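# Stand a dried persimmon upright in the black tray

## Task

Pick one dried persimmon out of the grey tray and set it upright, pointed end on top, into a free pocket of the black tray that already holds a packed persimmon; when done, that packed persimmon must still be standing in one of the black tray's pockets.

## Robot and tools

Robot: two arms, left_arm and right_arm, each ending in a five-finger hand (left_arm has a left hand, right_arm a right hand). Calibrated bases in the scene frame: left_arm at (+0.038, +0.305, +0.005) m, quat_wxyz (+1.000, 0, 0, -0.018); right_arm at (+0.012, -0.314, +0.028) m, quat_wxyz (+1.000, 0, 0, -0.013). A two-camera stand is fixed behind the arms. Loose objects may occasionally get a small external nudge.

Frames. Scene frame: origin at table height halfway between the nominal bases, +z up, +x out over the table, left_arm on +y. Fixed cameras and the table use it. Each arm's reported hand pose, velocities and wrist-camera poses are in that arm's own base frame. Motion offsets are along the current Hand target's own axes. The hand point sits 0.05 m in front of the palm and 0.15 m from the wrist face; its +z runs along the straightened fingers, +y out of the palm, +x across the palm away from the thumb on the right hand (toward the thumb on the left hand). Straight fingers extend 0.06-0.07 m past the point along +z and lie 0.06 m behind it along -y. A wrist bracket on the little-finger side reaches 0.10 m across and can collide.

Row layout (used by execute_actions and move): exactly 28 numbers, each in [-1, 1], always both arms. Order: left dx, dy, dz, rx, ry, rz, then left little, ring, middle, index, thumb_bend, thumb_turn, force_limit, speed; then the same 14 for the right arm. The six pose numbers are an offset from that arm's Hand target at the start of the action or move, not an absolute pose; 1.0 equals 0.6 m for dx/dy/dz and 180 degrees for the rotation vector rx/ry/rz. Zeros for all six pose numbers re-command the current Hand target. Finger and thumb targets are absolute: -1 open/straight (thumb_turn -1 beside the palm), +1 closed (thumb_turn +1 opposite the fingers). force_limit maps -1..+1 to about 0..10 N (0..15 N for both thumb motors); speed rises from near zero at -1 to full at +0.48 and stays full up to +1. There is no 'unchanged' value: to keep a hand as it is, resend its last executed eight numbers (or, if none yet, its hand_measured six plus hand_force_limit and hand_speed).

execute_actions: actions is a list of actions; each action is up to 15 rows, one per 1/30 s step, every row counted from the action's starting Hand target; a short action repeats its last row. cameras picks images (names: cam_head_left, cam_head_right, cam_high, cam_left_wrist, cam_right_wrist, or "all"); an empty actions list returns all images by default.

move: target is one 28-number row or up to 15 rows, all offsets from the same starting Hand targets. speed in m/s (0.002 to 4.3, default 0.25; turning limited to twice that in rad/s), one value or one per target. blend in m rounds intermediate corners (0 = stop at each). blocking=false returns early while motion continues. Paths are straight, ignore obstacles, run at least 0.5 s and are cut at 10 s. Result adds a move: line (done, off_target, moving, held, fault) and any limits (paced = pose clipped, held = steps withheld).

wait: seconds 0 to 10, arms keep their last command. stop: brakes a running move. zoom_image: camera plus region [x0, y0, x1, y1] in pixels, at most 504 by 504, from that camera's newest image. show_instructions: shows reference pages. finished_scene: argument scene (integer) ends the current scene irreversibly; the goal must hold without the robot.

Results: end_effector_position (m) and end_effector_quat_wxyz in base frame; Hand target is the last commanded, clipped pose and the origin for the next offsets. A hand often rests 1-3 cm (sometimes 5 cm) short, usually low, from friction and weight; resend or add the missing offset. Orientation commands are clipped to 40 degrees from measured per step. hand_measured, hand_stopped_by (moving, target, force, stalled, fault) and hand_load_n list six values in motor order; load near 0 after grasping means the object was lost. Joint torques include gravity and wrap at ±28 N m on joints 3 and 4. Joint ranges (rad): waist ±2.880, shoulder 0 to 3.142, elbow 0 to 3.019, wrist pitch -1.693 to 1.571, wrist yaw ±1.571, wrist roll ±2.094.

Gripping: with thumb_turn fully closed, the hand wraps objects roughly 0.035-0.065 m thick. Close slowly (speed -0.94 or below) for a gentle grip; to squeeze harder raise force_limit and send a more-closed target; to release send a more-open one.

Avoid: dropping the persimmon or releasing it while moving, fast hits, hard presses, knocking the packed persimmon over, anything leaving the table, arms touching or one hand closing on the other, paths that pass near an arm's own base, and long stretched or loaded holds that heat motors (a MOTOR HOT line warns; at 100 °C the arm drops for 30-60 s).

Each tool is called after "Emit:" as name(argument=value, ...), one argument or row to a line, values as JSON.

Reference images:

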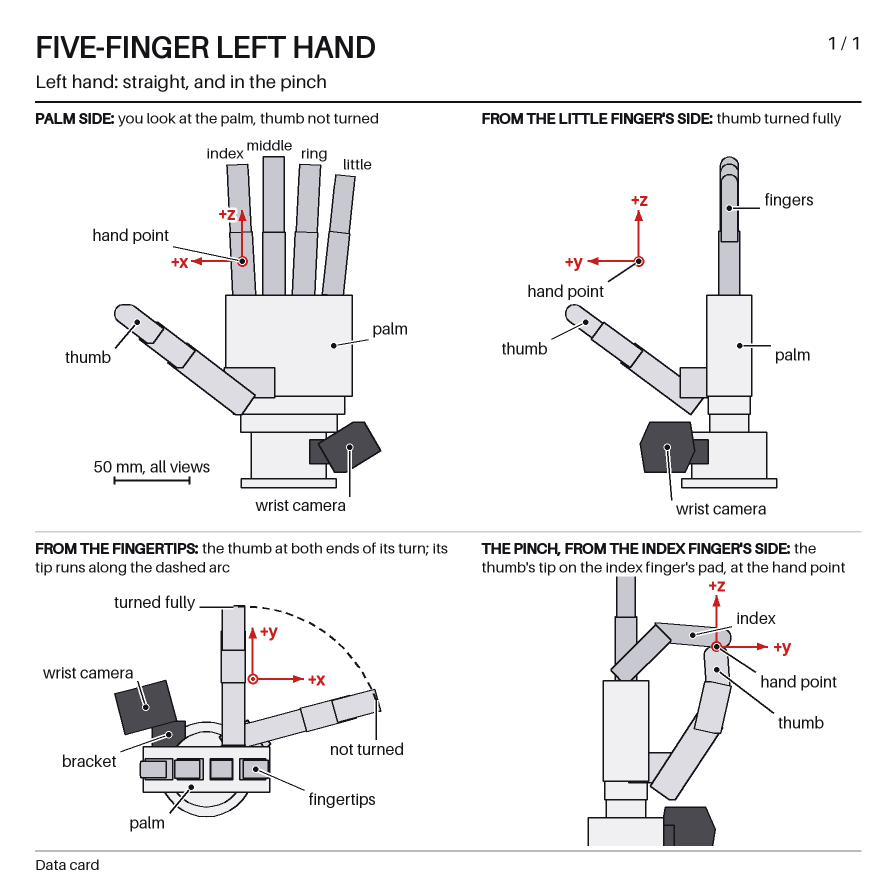

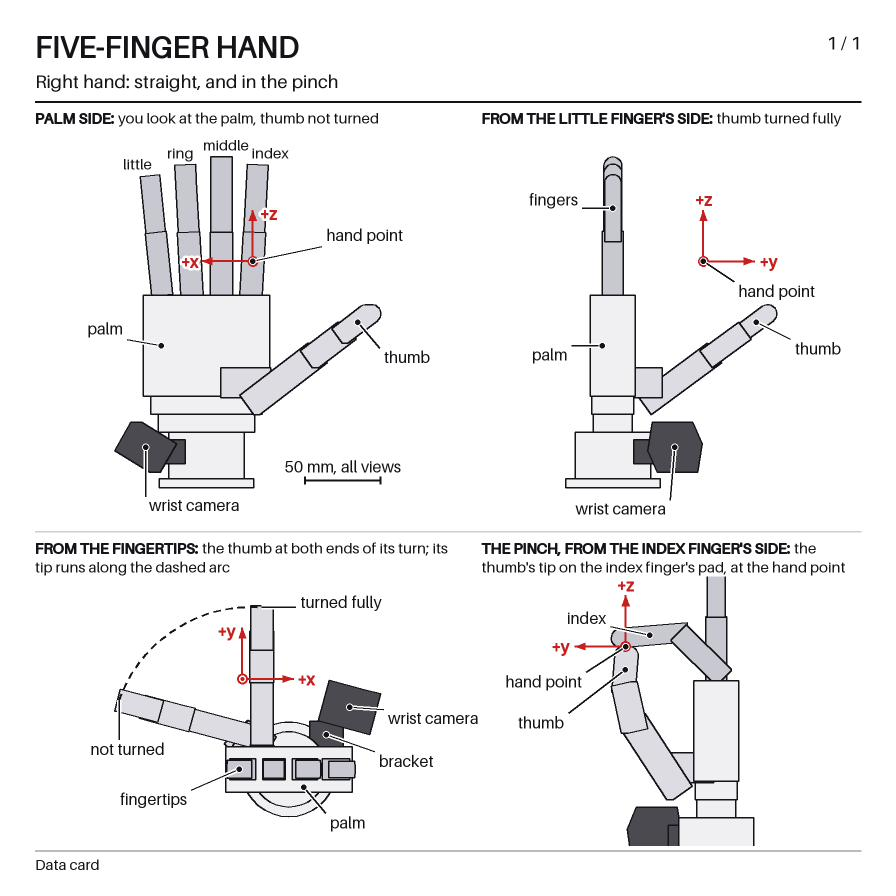

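## Session

Emit:
execute_actions(
  actions=[],
)

Scene clock: 0.00 s.
left_arm: end_effector_position=(+0.1661, -0.1737, +0.2326) hand_measured=(-1.000, -1.000, -1.000, -1.000, -1.000, -1.000) hand_load_n=(+0.0, +0.0, +0.0, +0.0, +0.5, +0.0) hand_stopped_by=(target, target, target, target, target, target) hand_force_limit=0.00 hand_speed=-0.80 end_effector_quat_wxyz=(+0.017, -0.059, +0.828, -0.558) | right_arm: end_effector_position=(+0.3210, +0.1252, +0.0958) hand_measured=(-1.000, -1.000, -1.000, -1.000, -1.000, -1.000) hand_load_n=(+0.0, -0.5, +0.0, +0.0, +0.0, +0.0) hand_stopped_by=(target, target, target, target, target, target) hand_force_limit=0.00 hand_speed=-0.80 end_effector_quat_wxyz=(-0.008, +0.906, -0.388, +0.168)
Joint positions: left_arm=[-0.071 0.689 0.702 -1.183 1.149 1.096] | right_arm=[0.481 1.319 0.929 -0.95 0.249 -0.309]
Joint velocities: within noise
Joint torques (N m): no reading
Heat: left arm: hottest wrist yaw 31 °C; right arm: hottest wrist pitch 31 °C.
Hand target: left_arm +0.1705, -0.1739, +0.2414; +0.027, -0.053, +0.827, -0.559 | right_arm +0.3304, +0.1301, +0.1046; -0.018, +0.904, -0.389, +0.176

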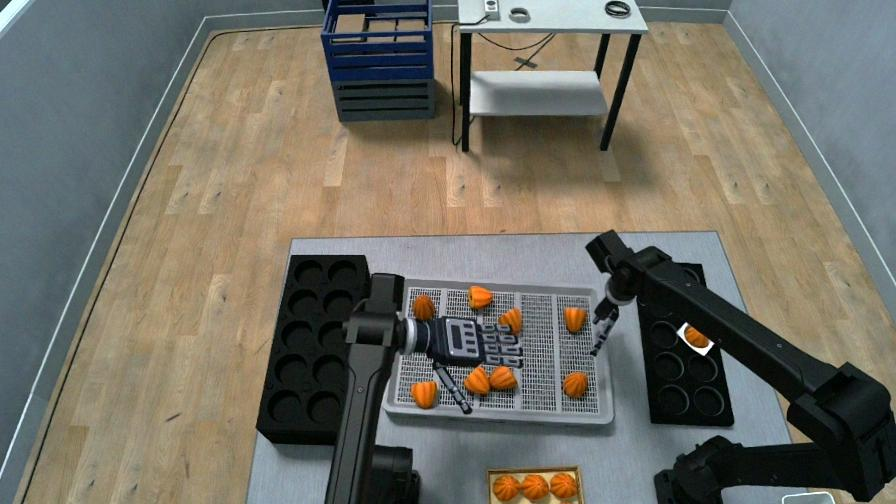

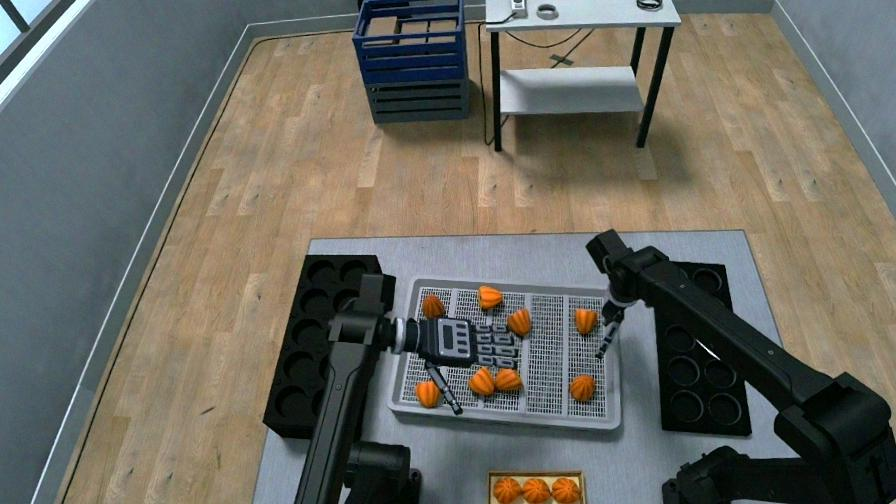

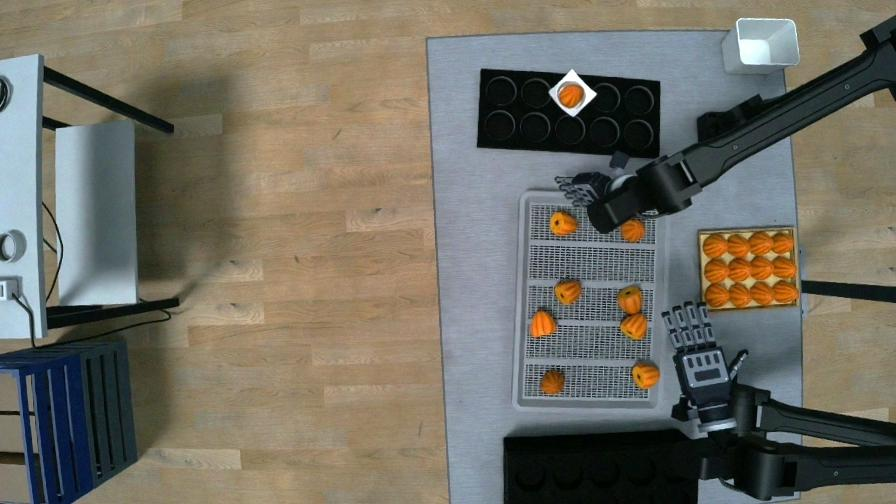

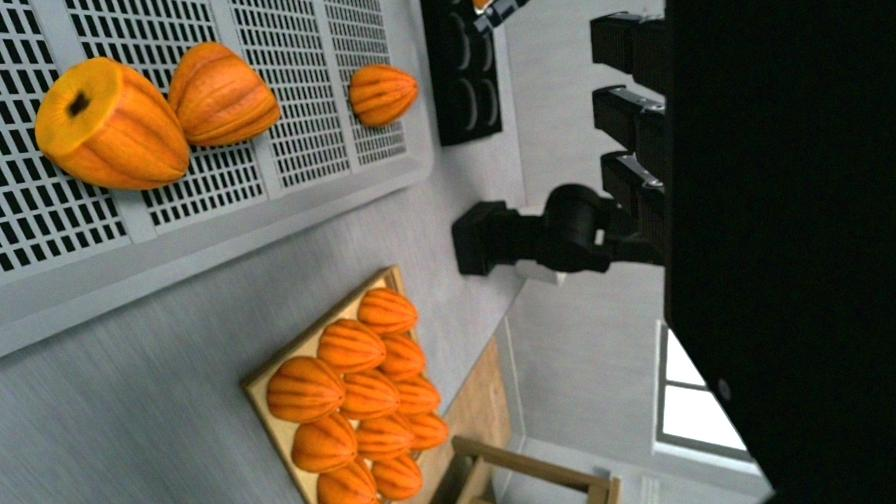

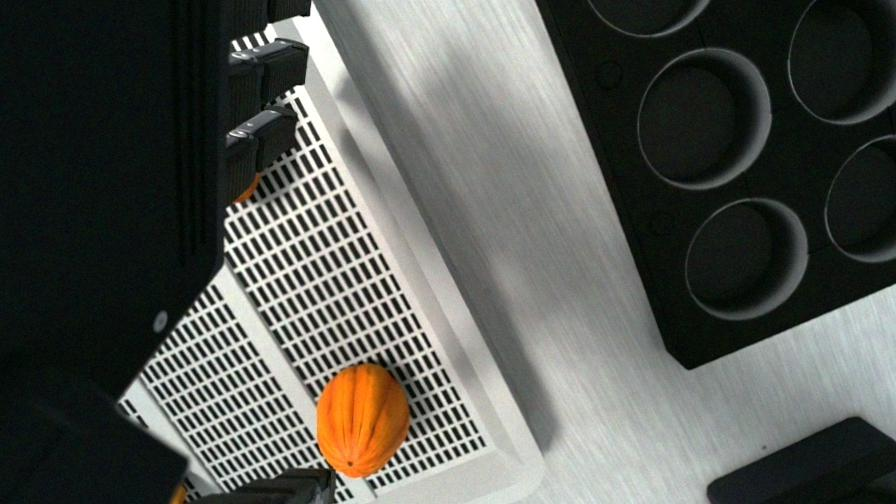

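Emit:
zoom_image(
  camera="cam_high",
  region=[500, 180, 700, 420],
)

Emit:
zoom_image(
  camera="cam_high",
  region=[460, 50, 680, 180],
)

Emit:
zoom_image(
  camera="cam_head_left",
  region=[380, 270, 640, 430],
)

Scaled by 2.100 from the camera's 896x504 image, which has a finer 1280x720 frame.

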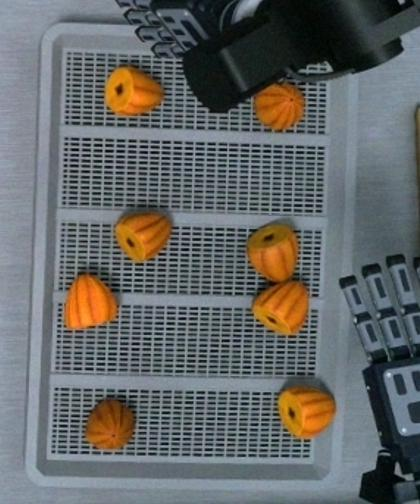

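Scaled by 2.291 from the camera's 896x504 image, which has a finer 1280x720 frame.

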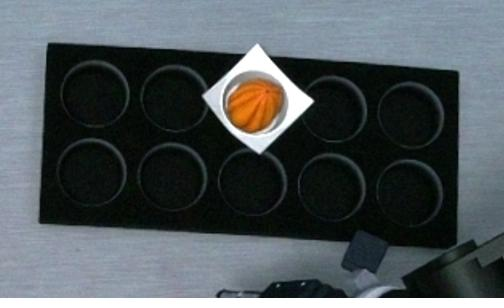

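Scaled by 1.938 from the camera's 896x504 image, which has a finer 1280x720 frame.

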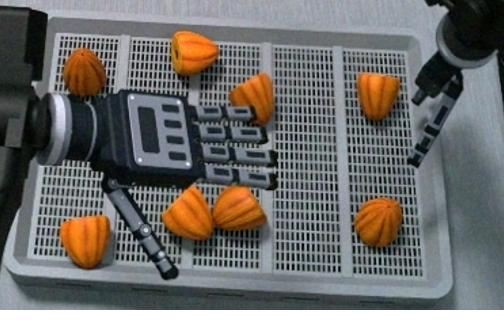

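Emit:
move(
  target=[
    [0,0,0,0,0,0,-1,-1,-1,-1,-1,-1,0,-0.8,0.051,-0.028,-0.156,0,0,0,-1,-1,-1,-1,-1,-1,0,-0.8],
    [-0.342,0.095,-0.160,-0.0786,-0.4,-0.2355,-1,-1,-1,-1,-1,-1,0,-0.8,0.323,0.375,-0.230,0,0,0,-1,-1,-1,-1,-1,-1,0,-0.8],
  ],
  blend=0.03,
  cameras=["all"],
)

Scene clock: 60.93 s.
left_arm: end_effector_position=(+0.3397, -0.0367, +0.1910) hand_measured=(-1.000, -1.000, -1.000, -1.000, -1.000, -1.000) hand_load_n=(+0.0, +0.0, +0.0, +0.0, +0.0, +0.0) hand_stopped_by=(target, target, target, target, target, target) hand_force_limit=0.00 hand_speed=-0.80 end_effector_quat_wxyz=(-0.280, +0.649, -0.651, +0.277) | right_arm: end_effector_position=(+0.2453, -0.1447, +0.2399) hand_measured=(-1.000, -1.000, -1.000, -1.000, -1.000, -1.000) hand_load_n=(+0.0, +0.0, +0.0, +0.0, +0.0, +0.0) hand_stopped_by=(target, target, target, target, target, target) hand_force_limit=0.00 hand_speed=-0.80 end_effector_quat_wxyz=(-0.018, +0.905, -0.393, +0.162)
Joint positions: left_arm=[-0.026 0.799 0.722 -0.685 -0.022 -0.014] | right_arm=[-0.406 0.975 1.053 -1.324 -0.035 -1.153]
Joint torques (N m): left_arm=[-1.44 -2.32 12.77 2.24 -0.1 0.03] | right_arm=[-0.38 -4.13 12.07 0.21 -0.27 -0.12]
Heat: left arm: hottest elbow 32 °C; right arm: hottest elbow 31 °C.
Hand target: left_arm +0.3610, -0.0403, +0.2216; -0.299, +0.641, -0.641, +0.299 | right_arm +0.2506, -0.1499, +0.2546; -0.018, +0.904, -0.389, +0.176
Off the commanded pose: left_arm 0.037 m, 4 deg | right_arm 0.016 m, 2 deg.
move: off_target (left_arm, right_arm)

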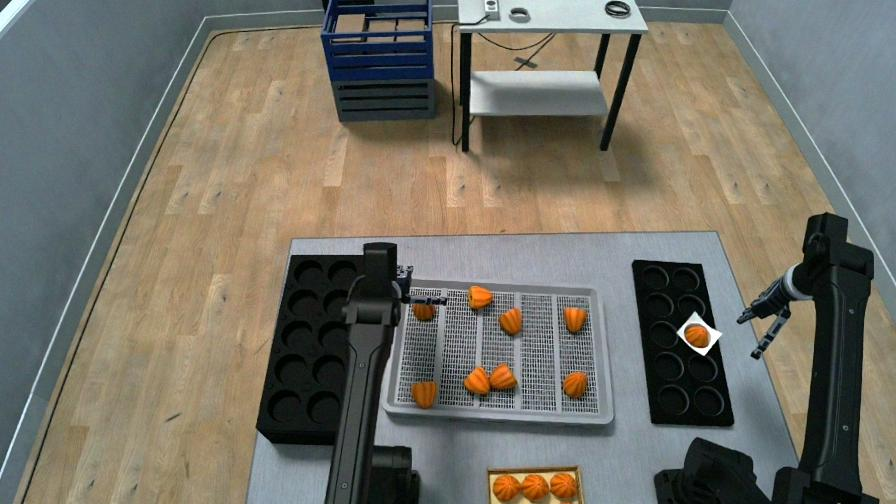

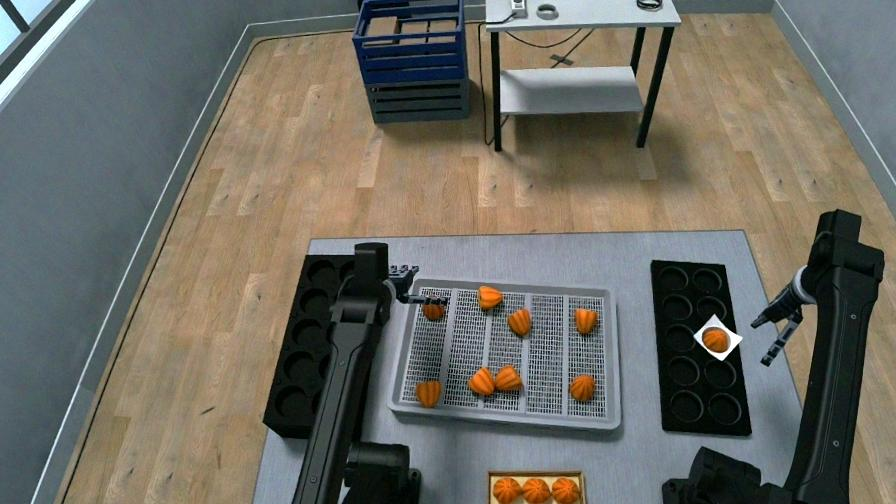

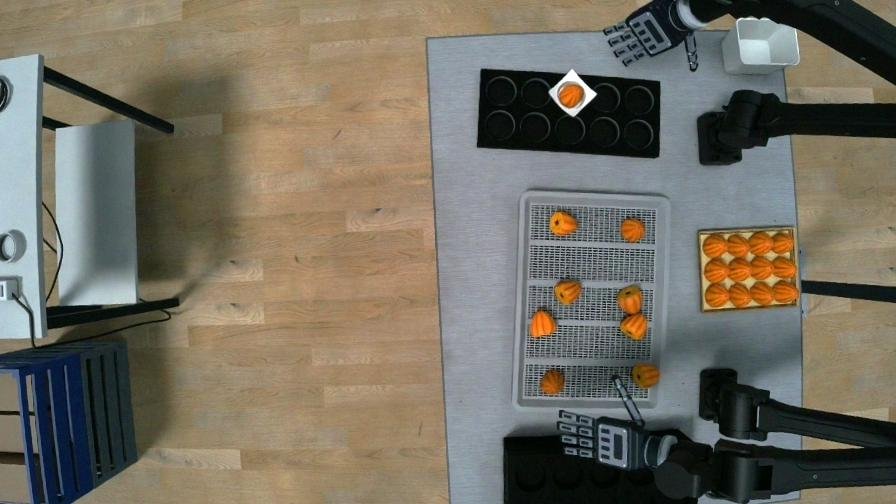

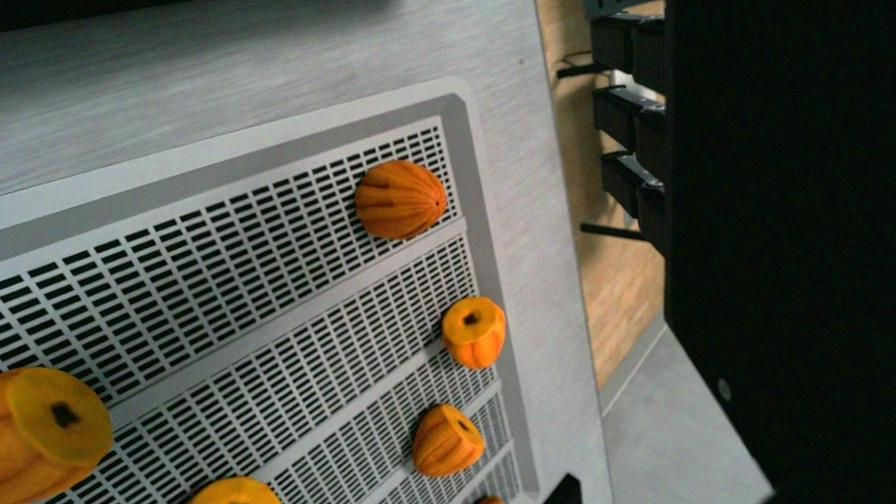

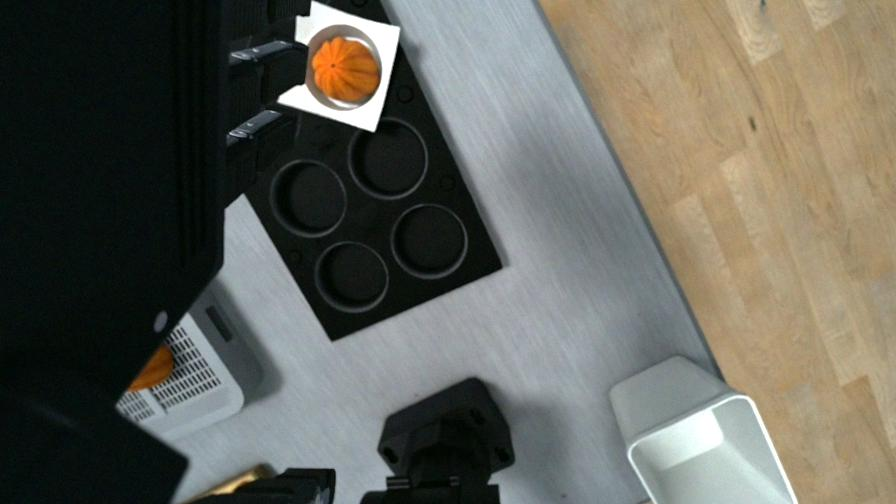

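Emit:
zoom_image(
  camera="cam_high",
  region=[600, 200, 680, 260],
)

Emit:
zoom_image(
  camera="cam_high",
  region=[520, 350, 600, 410],
)

Emit:
zoom_image(
  camera="cam_head_right",
  region=[400, 280, 620, 420],
)

Scaled by 6.300 from the camera's 896x504 image, which has a finer 1280x720 frame.

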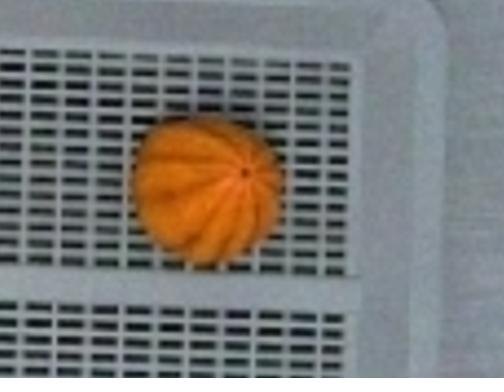

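Scaled by 6.300 from the camera's 896x504 image, which has a finer 1280x720 frame.

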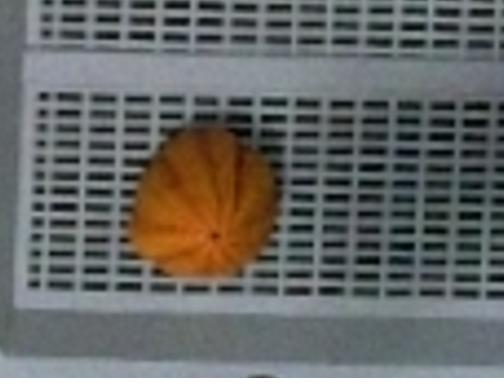

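Scaled by 2.291 from the camera's 896x504 image, which has a finer 1280x720 frame.

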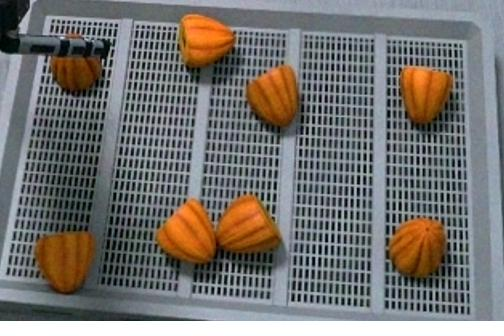

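Emit:
zoom_image(
  camera="cam_high",
  region=[640, 80, 800, 240],
)

Emit:
zoom_image(
  camera="cam_high",
  region=[640, 340, 800, 500],
)

Emit:
zoom_image(
  camera="cam_right_wrist",
  region=[300, 0, 804, 504],
)

Scaled by 3.150 from the camera's 896x504 image, which has a finer 1280x720 frame.

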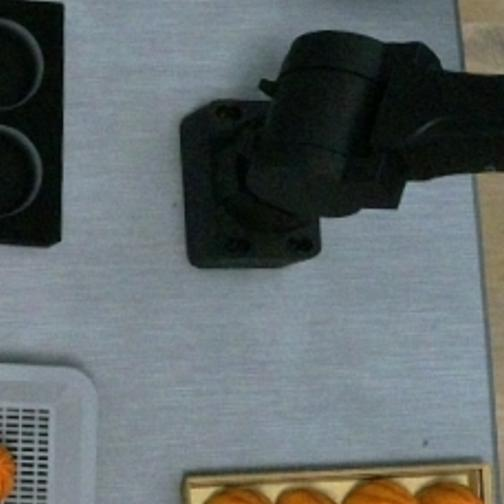

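Scaled by 3.150 from the camera's 896x504 image, which has a finer 1280x720 frame.

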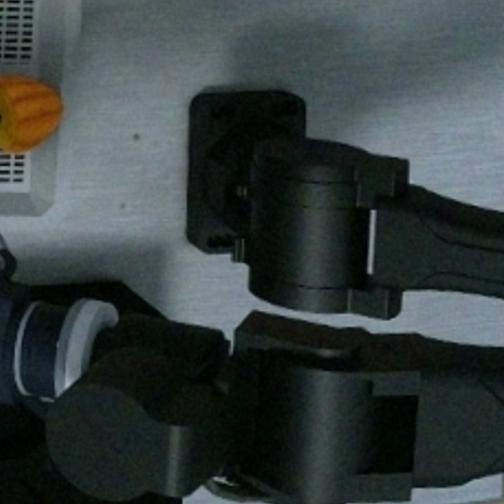

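Scaled by 1.000.

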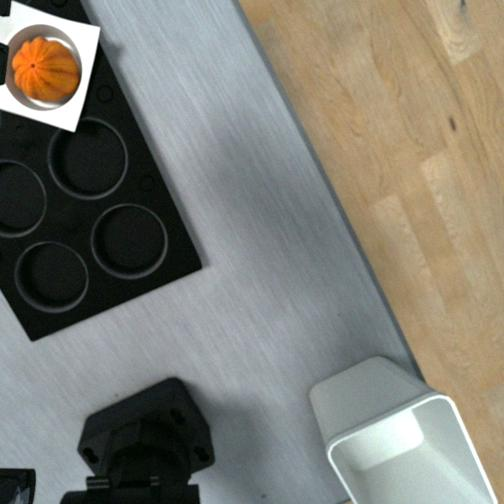

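Emit:
move(
  target=[
    [0,0,0,0,0,0,-1,-1,-1,-1,-1,-1,0,-0.8,-0.184,-0.290,-0.007,0.133,-0.047,0.021,1,1,-0.5,-0.5,-1,1,0,-0.3],
    [0,0,0,0,0,0,-1,-1,-1,-1,-1,-1,0,-0.8,-0.558,-0.3555,0.0516,0.266,-0.0938,0.0416,1,1,-0.5,-0.5,-1,1,0,-0.3],
  ],
  blend=0.05,
  cameras=["all"],
)

Scene clock: 105.87 s.
left_arm: end_effector_position=(+0.3397, -0.0366, +0.1911) hand_measured=(-1.000, -1.000, -1.000, -1.000, -1.000, -1.000) hand_load_n=(+0.0, +0.0, +0.0, +0.0, +0.0, +0.0) hand_stopped_by=(target, target, target, target, target, target) hand_force_limit=0.00 hand_speed=-0.80 end_effector_quat_wxyz=(-0.280, +0.650, -0.650, +0.277) | right_arm: end_effector_position=(+0.1979, +0.2294, +0.1611) hand_measured=(+1.000, +1.000, -0.500, -0.500, -1.000, +1.000) hand_load_n=(+0.0, +0.0, +0.0, +0.0, +0.0, +0.0) hand_stopped_by=(target, target, target, target, target, target) hand_force_limit=0.00 hand_speed=-0.30 end_effector_quat_wxyz=(-0.445, +0.810, -0.333, +0.189)
Joint positions: left_arm=[-0.026 0.799 0.722 -0.685 -0.023 -0.015] | right_arm=[0.747 0.516 0.461 -0.507 -0.027 -0.029]
Joint torques (N m): left_arm=[-1.49 -2.32 12.77 2.24 -0.1 0] | right_arm=[1.44 0.73 9.76 1.83 -0.05 0.06]
Heat: left arm: hottest elbow 39 °C; right arm: hottest elbow 35 °C.
Hand target: left_arm +0.3610, -0.0403, +0.2216; -0.299, +0.641, -0.641, +0.299 | right_arm +0.1970, +0.2332, +0.1600; -0.448, +0.808, -0.334, +0.186
Off the commanded pose: left_arm 0.037 m, 4 deg | right_arm 0.004 m, 1 deg.
move: off_target (left_arm)

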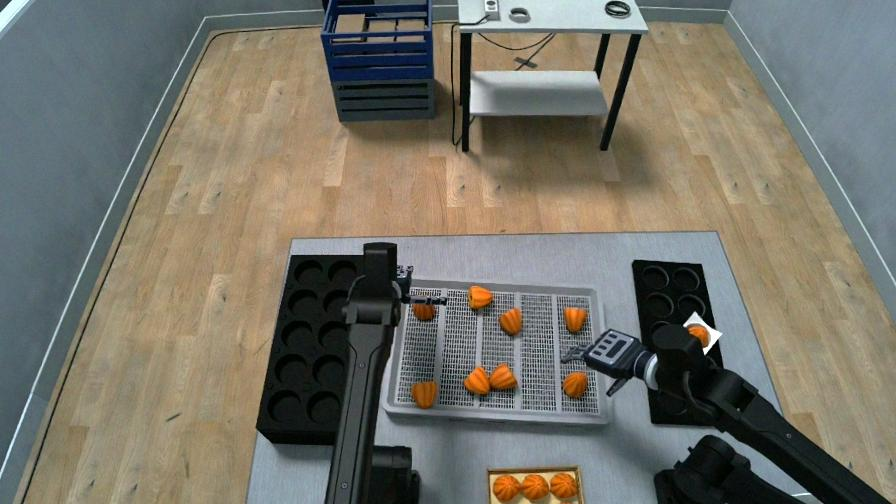

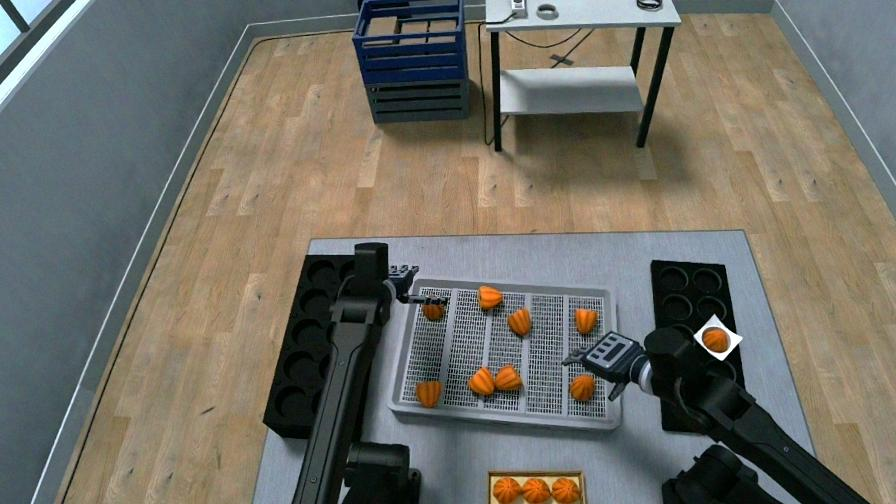

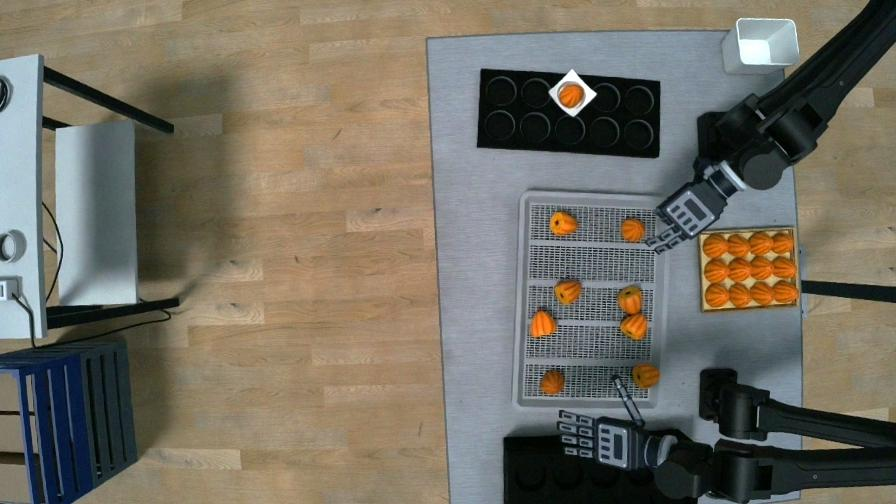

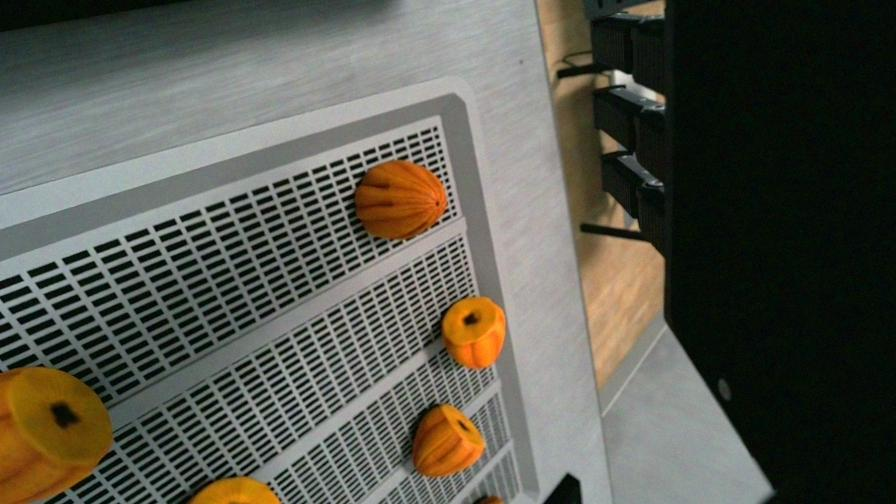

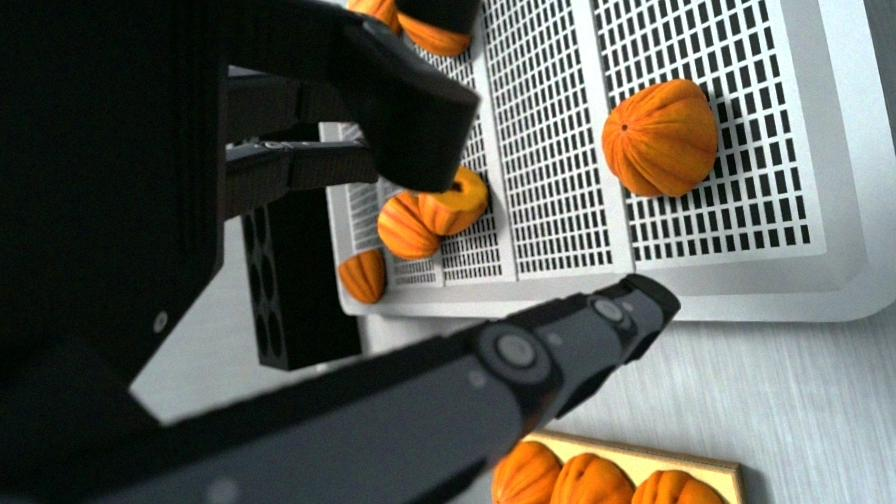

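Emit:
zoom_image(
  camera="cam_high",
  region=[600, 160, 740, 290],
)

Emit:
zoom_image(
  camera="cam_head_left",
  region=[520, 290, 740, 430],
)

Emit:
zoom_image(
  camera="cam_head_right",
  region=[520, 290, 740, 430],
)

Scaled by 3.600 from the camera's 896x504 image, which has a finer 1280x720 frame.

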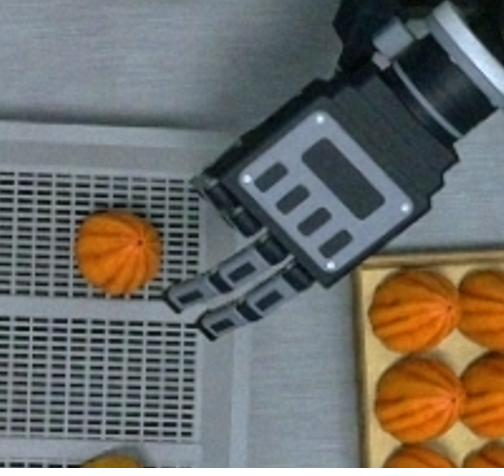

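Scaled by 2.291 from the camera's 896x504 image, which has a finer 1280x720 frame.

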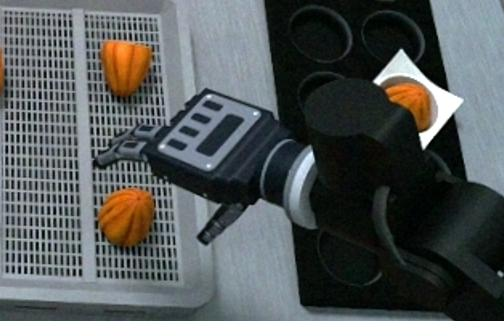

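Scaled by 2.291 from the camera's 896x504 image, which has a finer 1280x720 frame.

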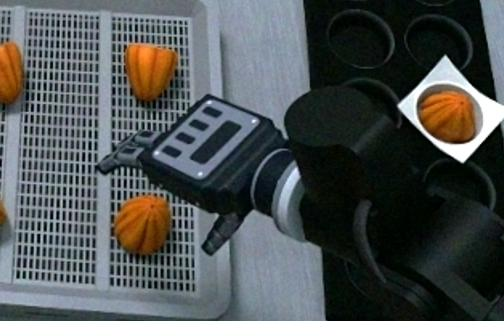

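Emit:
move(
  target=[0,0,0,0,0,0,-1,-1,-1,-1,-1,-1,0,-0.8,0.0247,0.1008,0.0838,0,0,0,1,1,-0.5,-0.5,-1,1,0,-0.3],
  cameras=["all"],
)

Scene clock: 122.43 s.
left_arm: end_effector_position=(+0.3397, -0.0366, +0.1911) hand_measured=(-1.000, -1.000, -1.000, -1.000, -1.000, -1.000) hand_load_n=(+0.0, +0.0, +0.0, +0.0, +0.0, +0.0) hand_stopped_by=(target, target, target, target, target, target) hand_force_limit=0.00 hand_speed=-0.80 end_effector_quat_wxyz=(-0.280, +0.650, -0.650, +0.277) | right_arm: end_effector_position=(+0.2115, +0.2309, +0.0826) hand_measured=(+1.000, +1.000, -0.500, -0.500, -1.000, +1.000) hand_load_n=(+0.0, +0.0, +0.0, +0.0, +0.0, +0.0) hand_stopped_by=(target, target, target, target, target, target) hand_force_limit=0.00 hand_speed=-0.30 end_effector_quat_wxyz=(-0.448, +0.808, -0.337, +0.182)
Joint positions: left_arm=[-0.026 0.799 0.722 -0.685 -0.023 -0.015] | right_arm=[0.687 0.656 0.284 -0.193 -0.087 -0.046]
Joint torques (N m): left_arm=[-1.44 -2.26 12.78 2.24 -0.1 0] | right_arm=[-0.09 0.32 9.52 1.83 -0.31 -0.13]
Heat: left arm: hottest elbow 40 °C; right arm: hottest elbow 36 °C.
Hand target: left_arm +0.3610, -0.0403, +0.2216; -0.299, +0.641, -0.641, +0.299 | right_arm +0.2152, +0.2303, +0.0822; -0.448, +0.808, -0.334, +0.186
Off the commanded pose: left_arm 0.037 m, 4 deg | right_arm 0.004 m, 1 deg.
move: off_target (left_arm)

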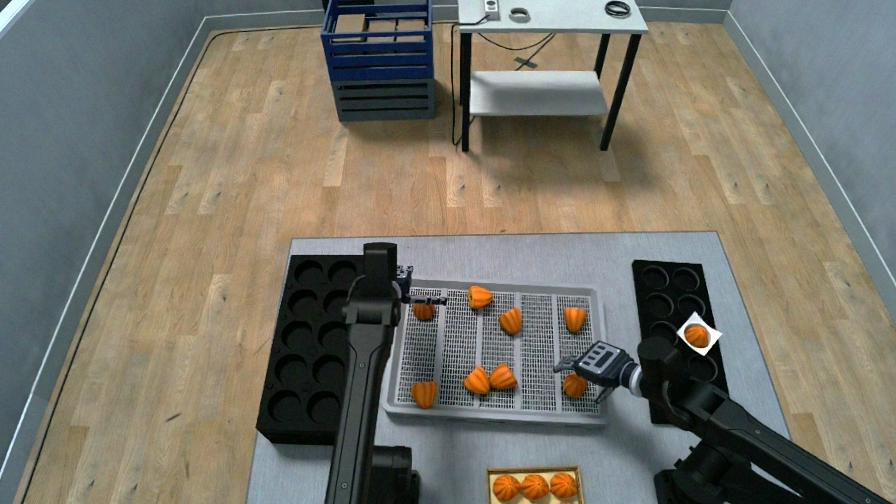

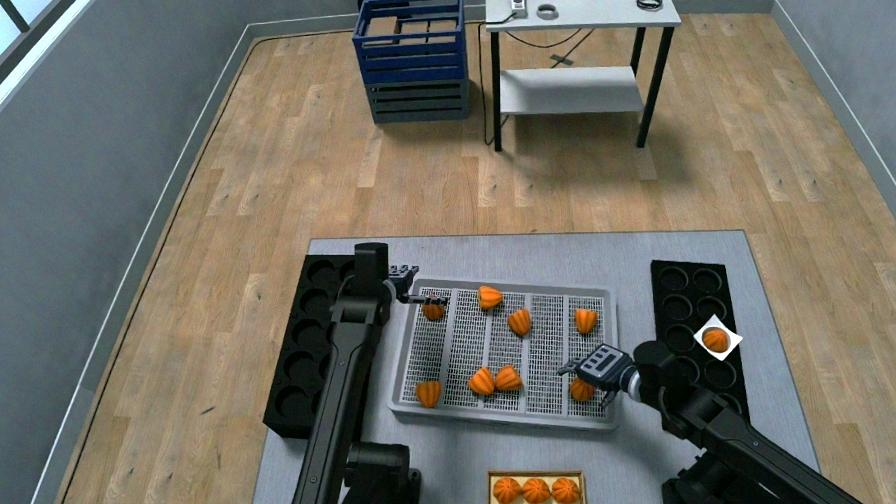

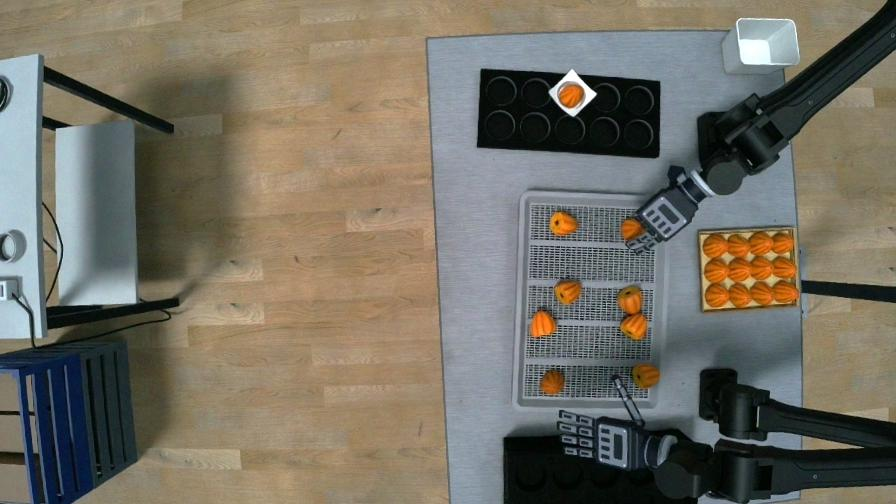

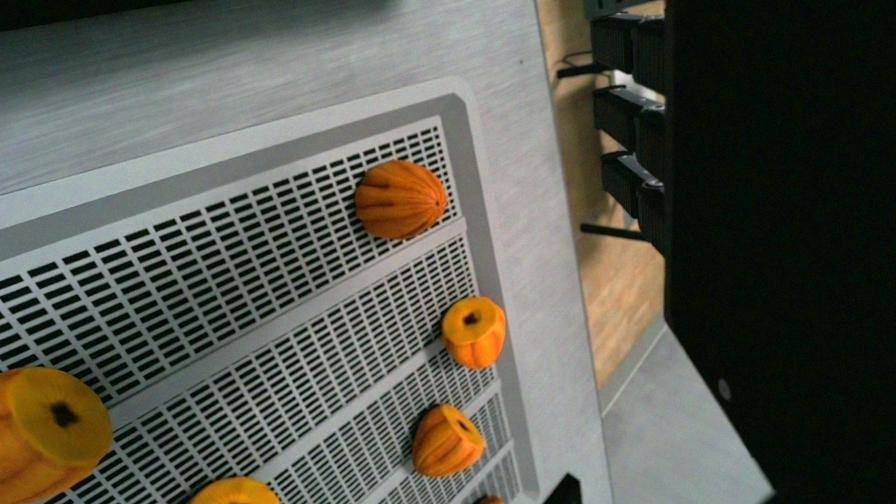

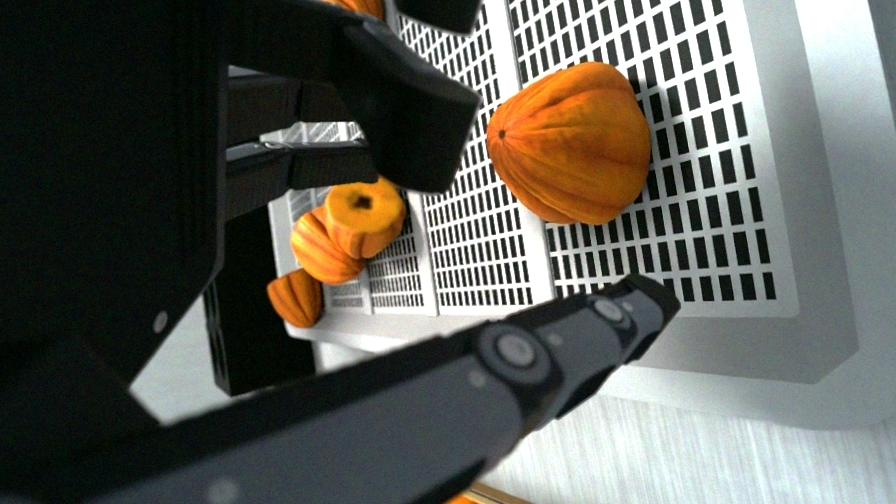

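Emit:
zoom_image(
  camera="cam_high",
  region=[600, 180, 700, 270],
)

Emit:
zoom_image(
  camera="cam_head_left",
  region=[530, 320, 650, 420],
)

Emit:
zoom_image(
  camera="cam_head_right",
  region=[540, 320, 660, 420],
)

Scaled by 5.040 from the camera's 896x504 image, which has a finer 1280x720 frame.

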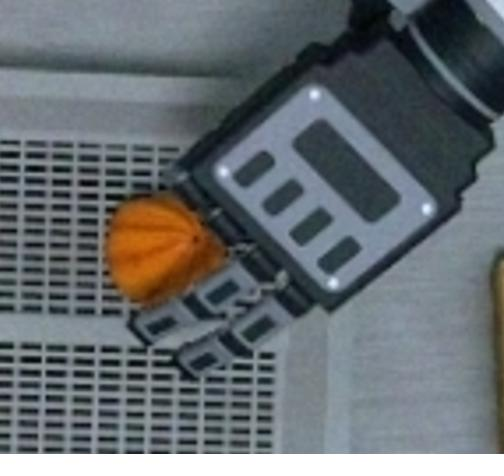

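Scaled by 4.200 from the camera's 896x504 image, which has a finer 1280x720 frame.

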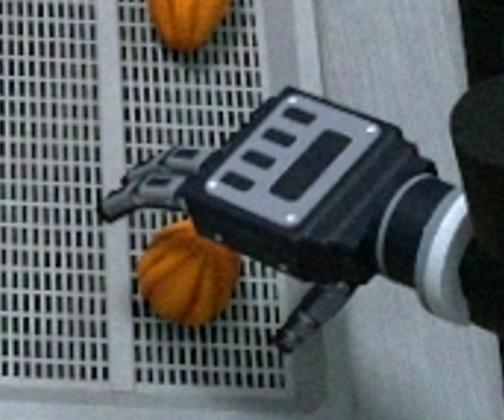

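Scaled by 4.200 from the camera's 896x504 image, which has a finer 1280x720 frame.

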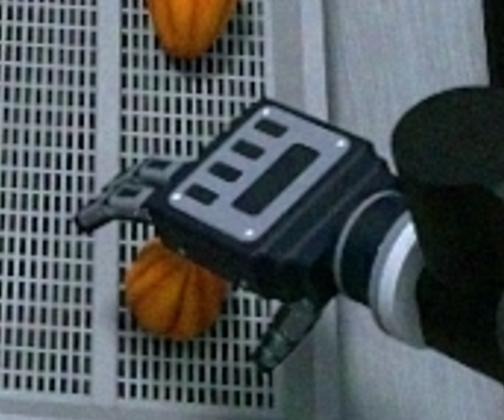

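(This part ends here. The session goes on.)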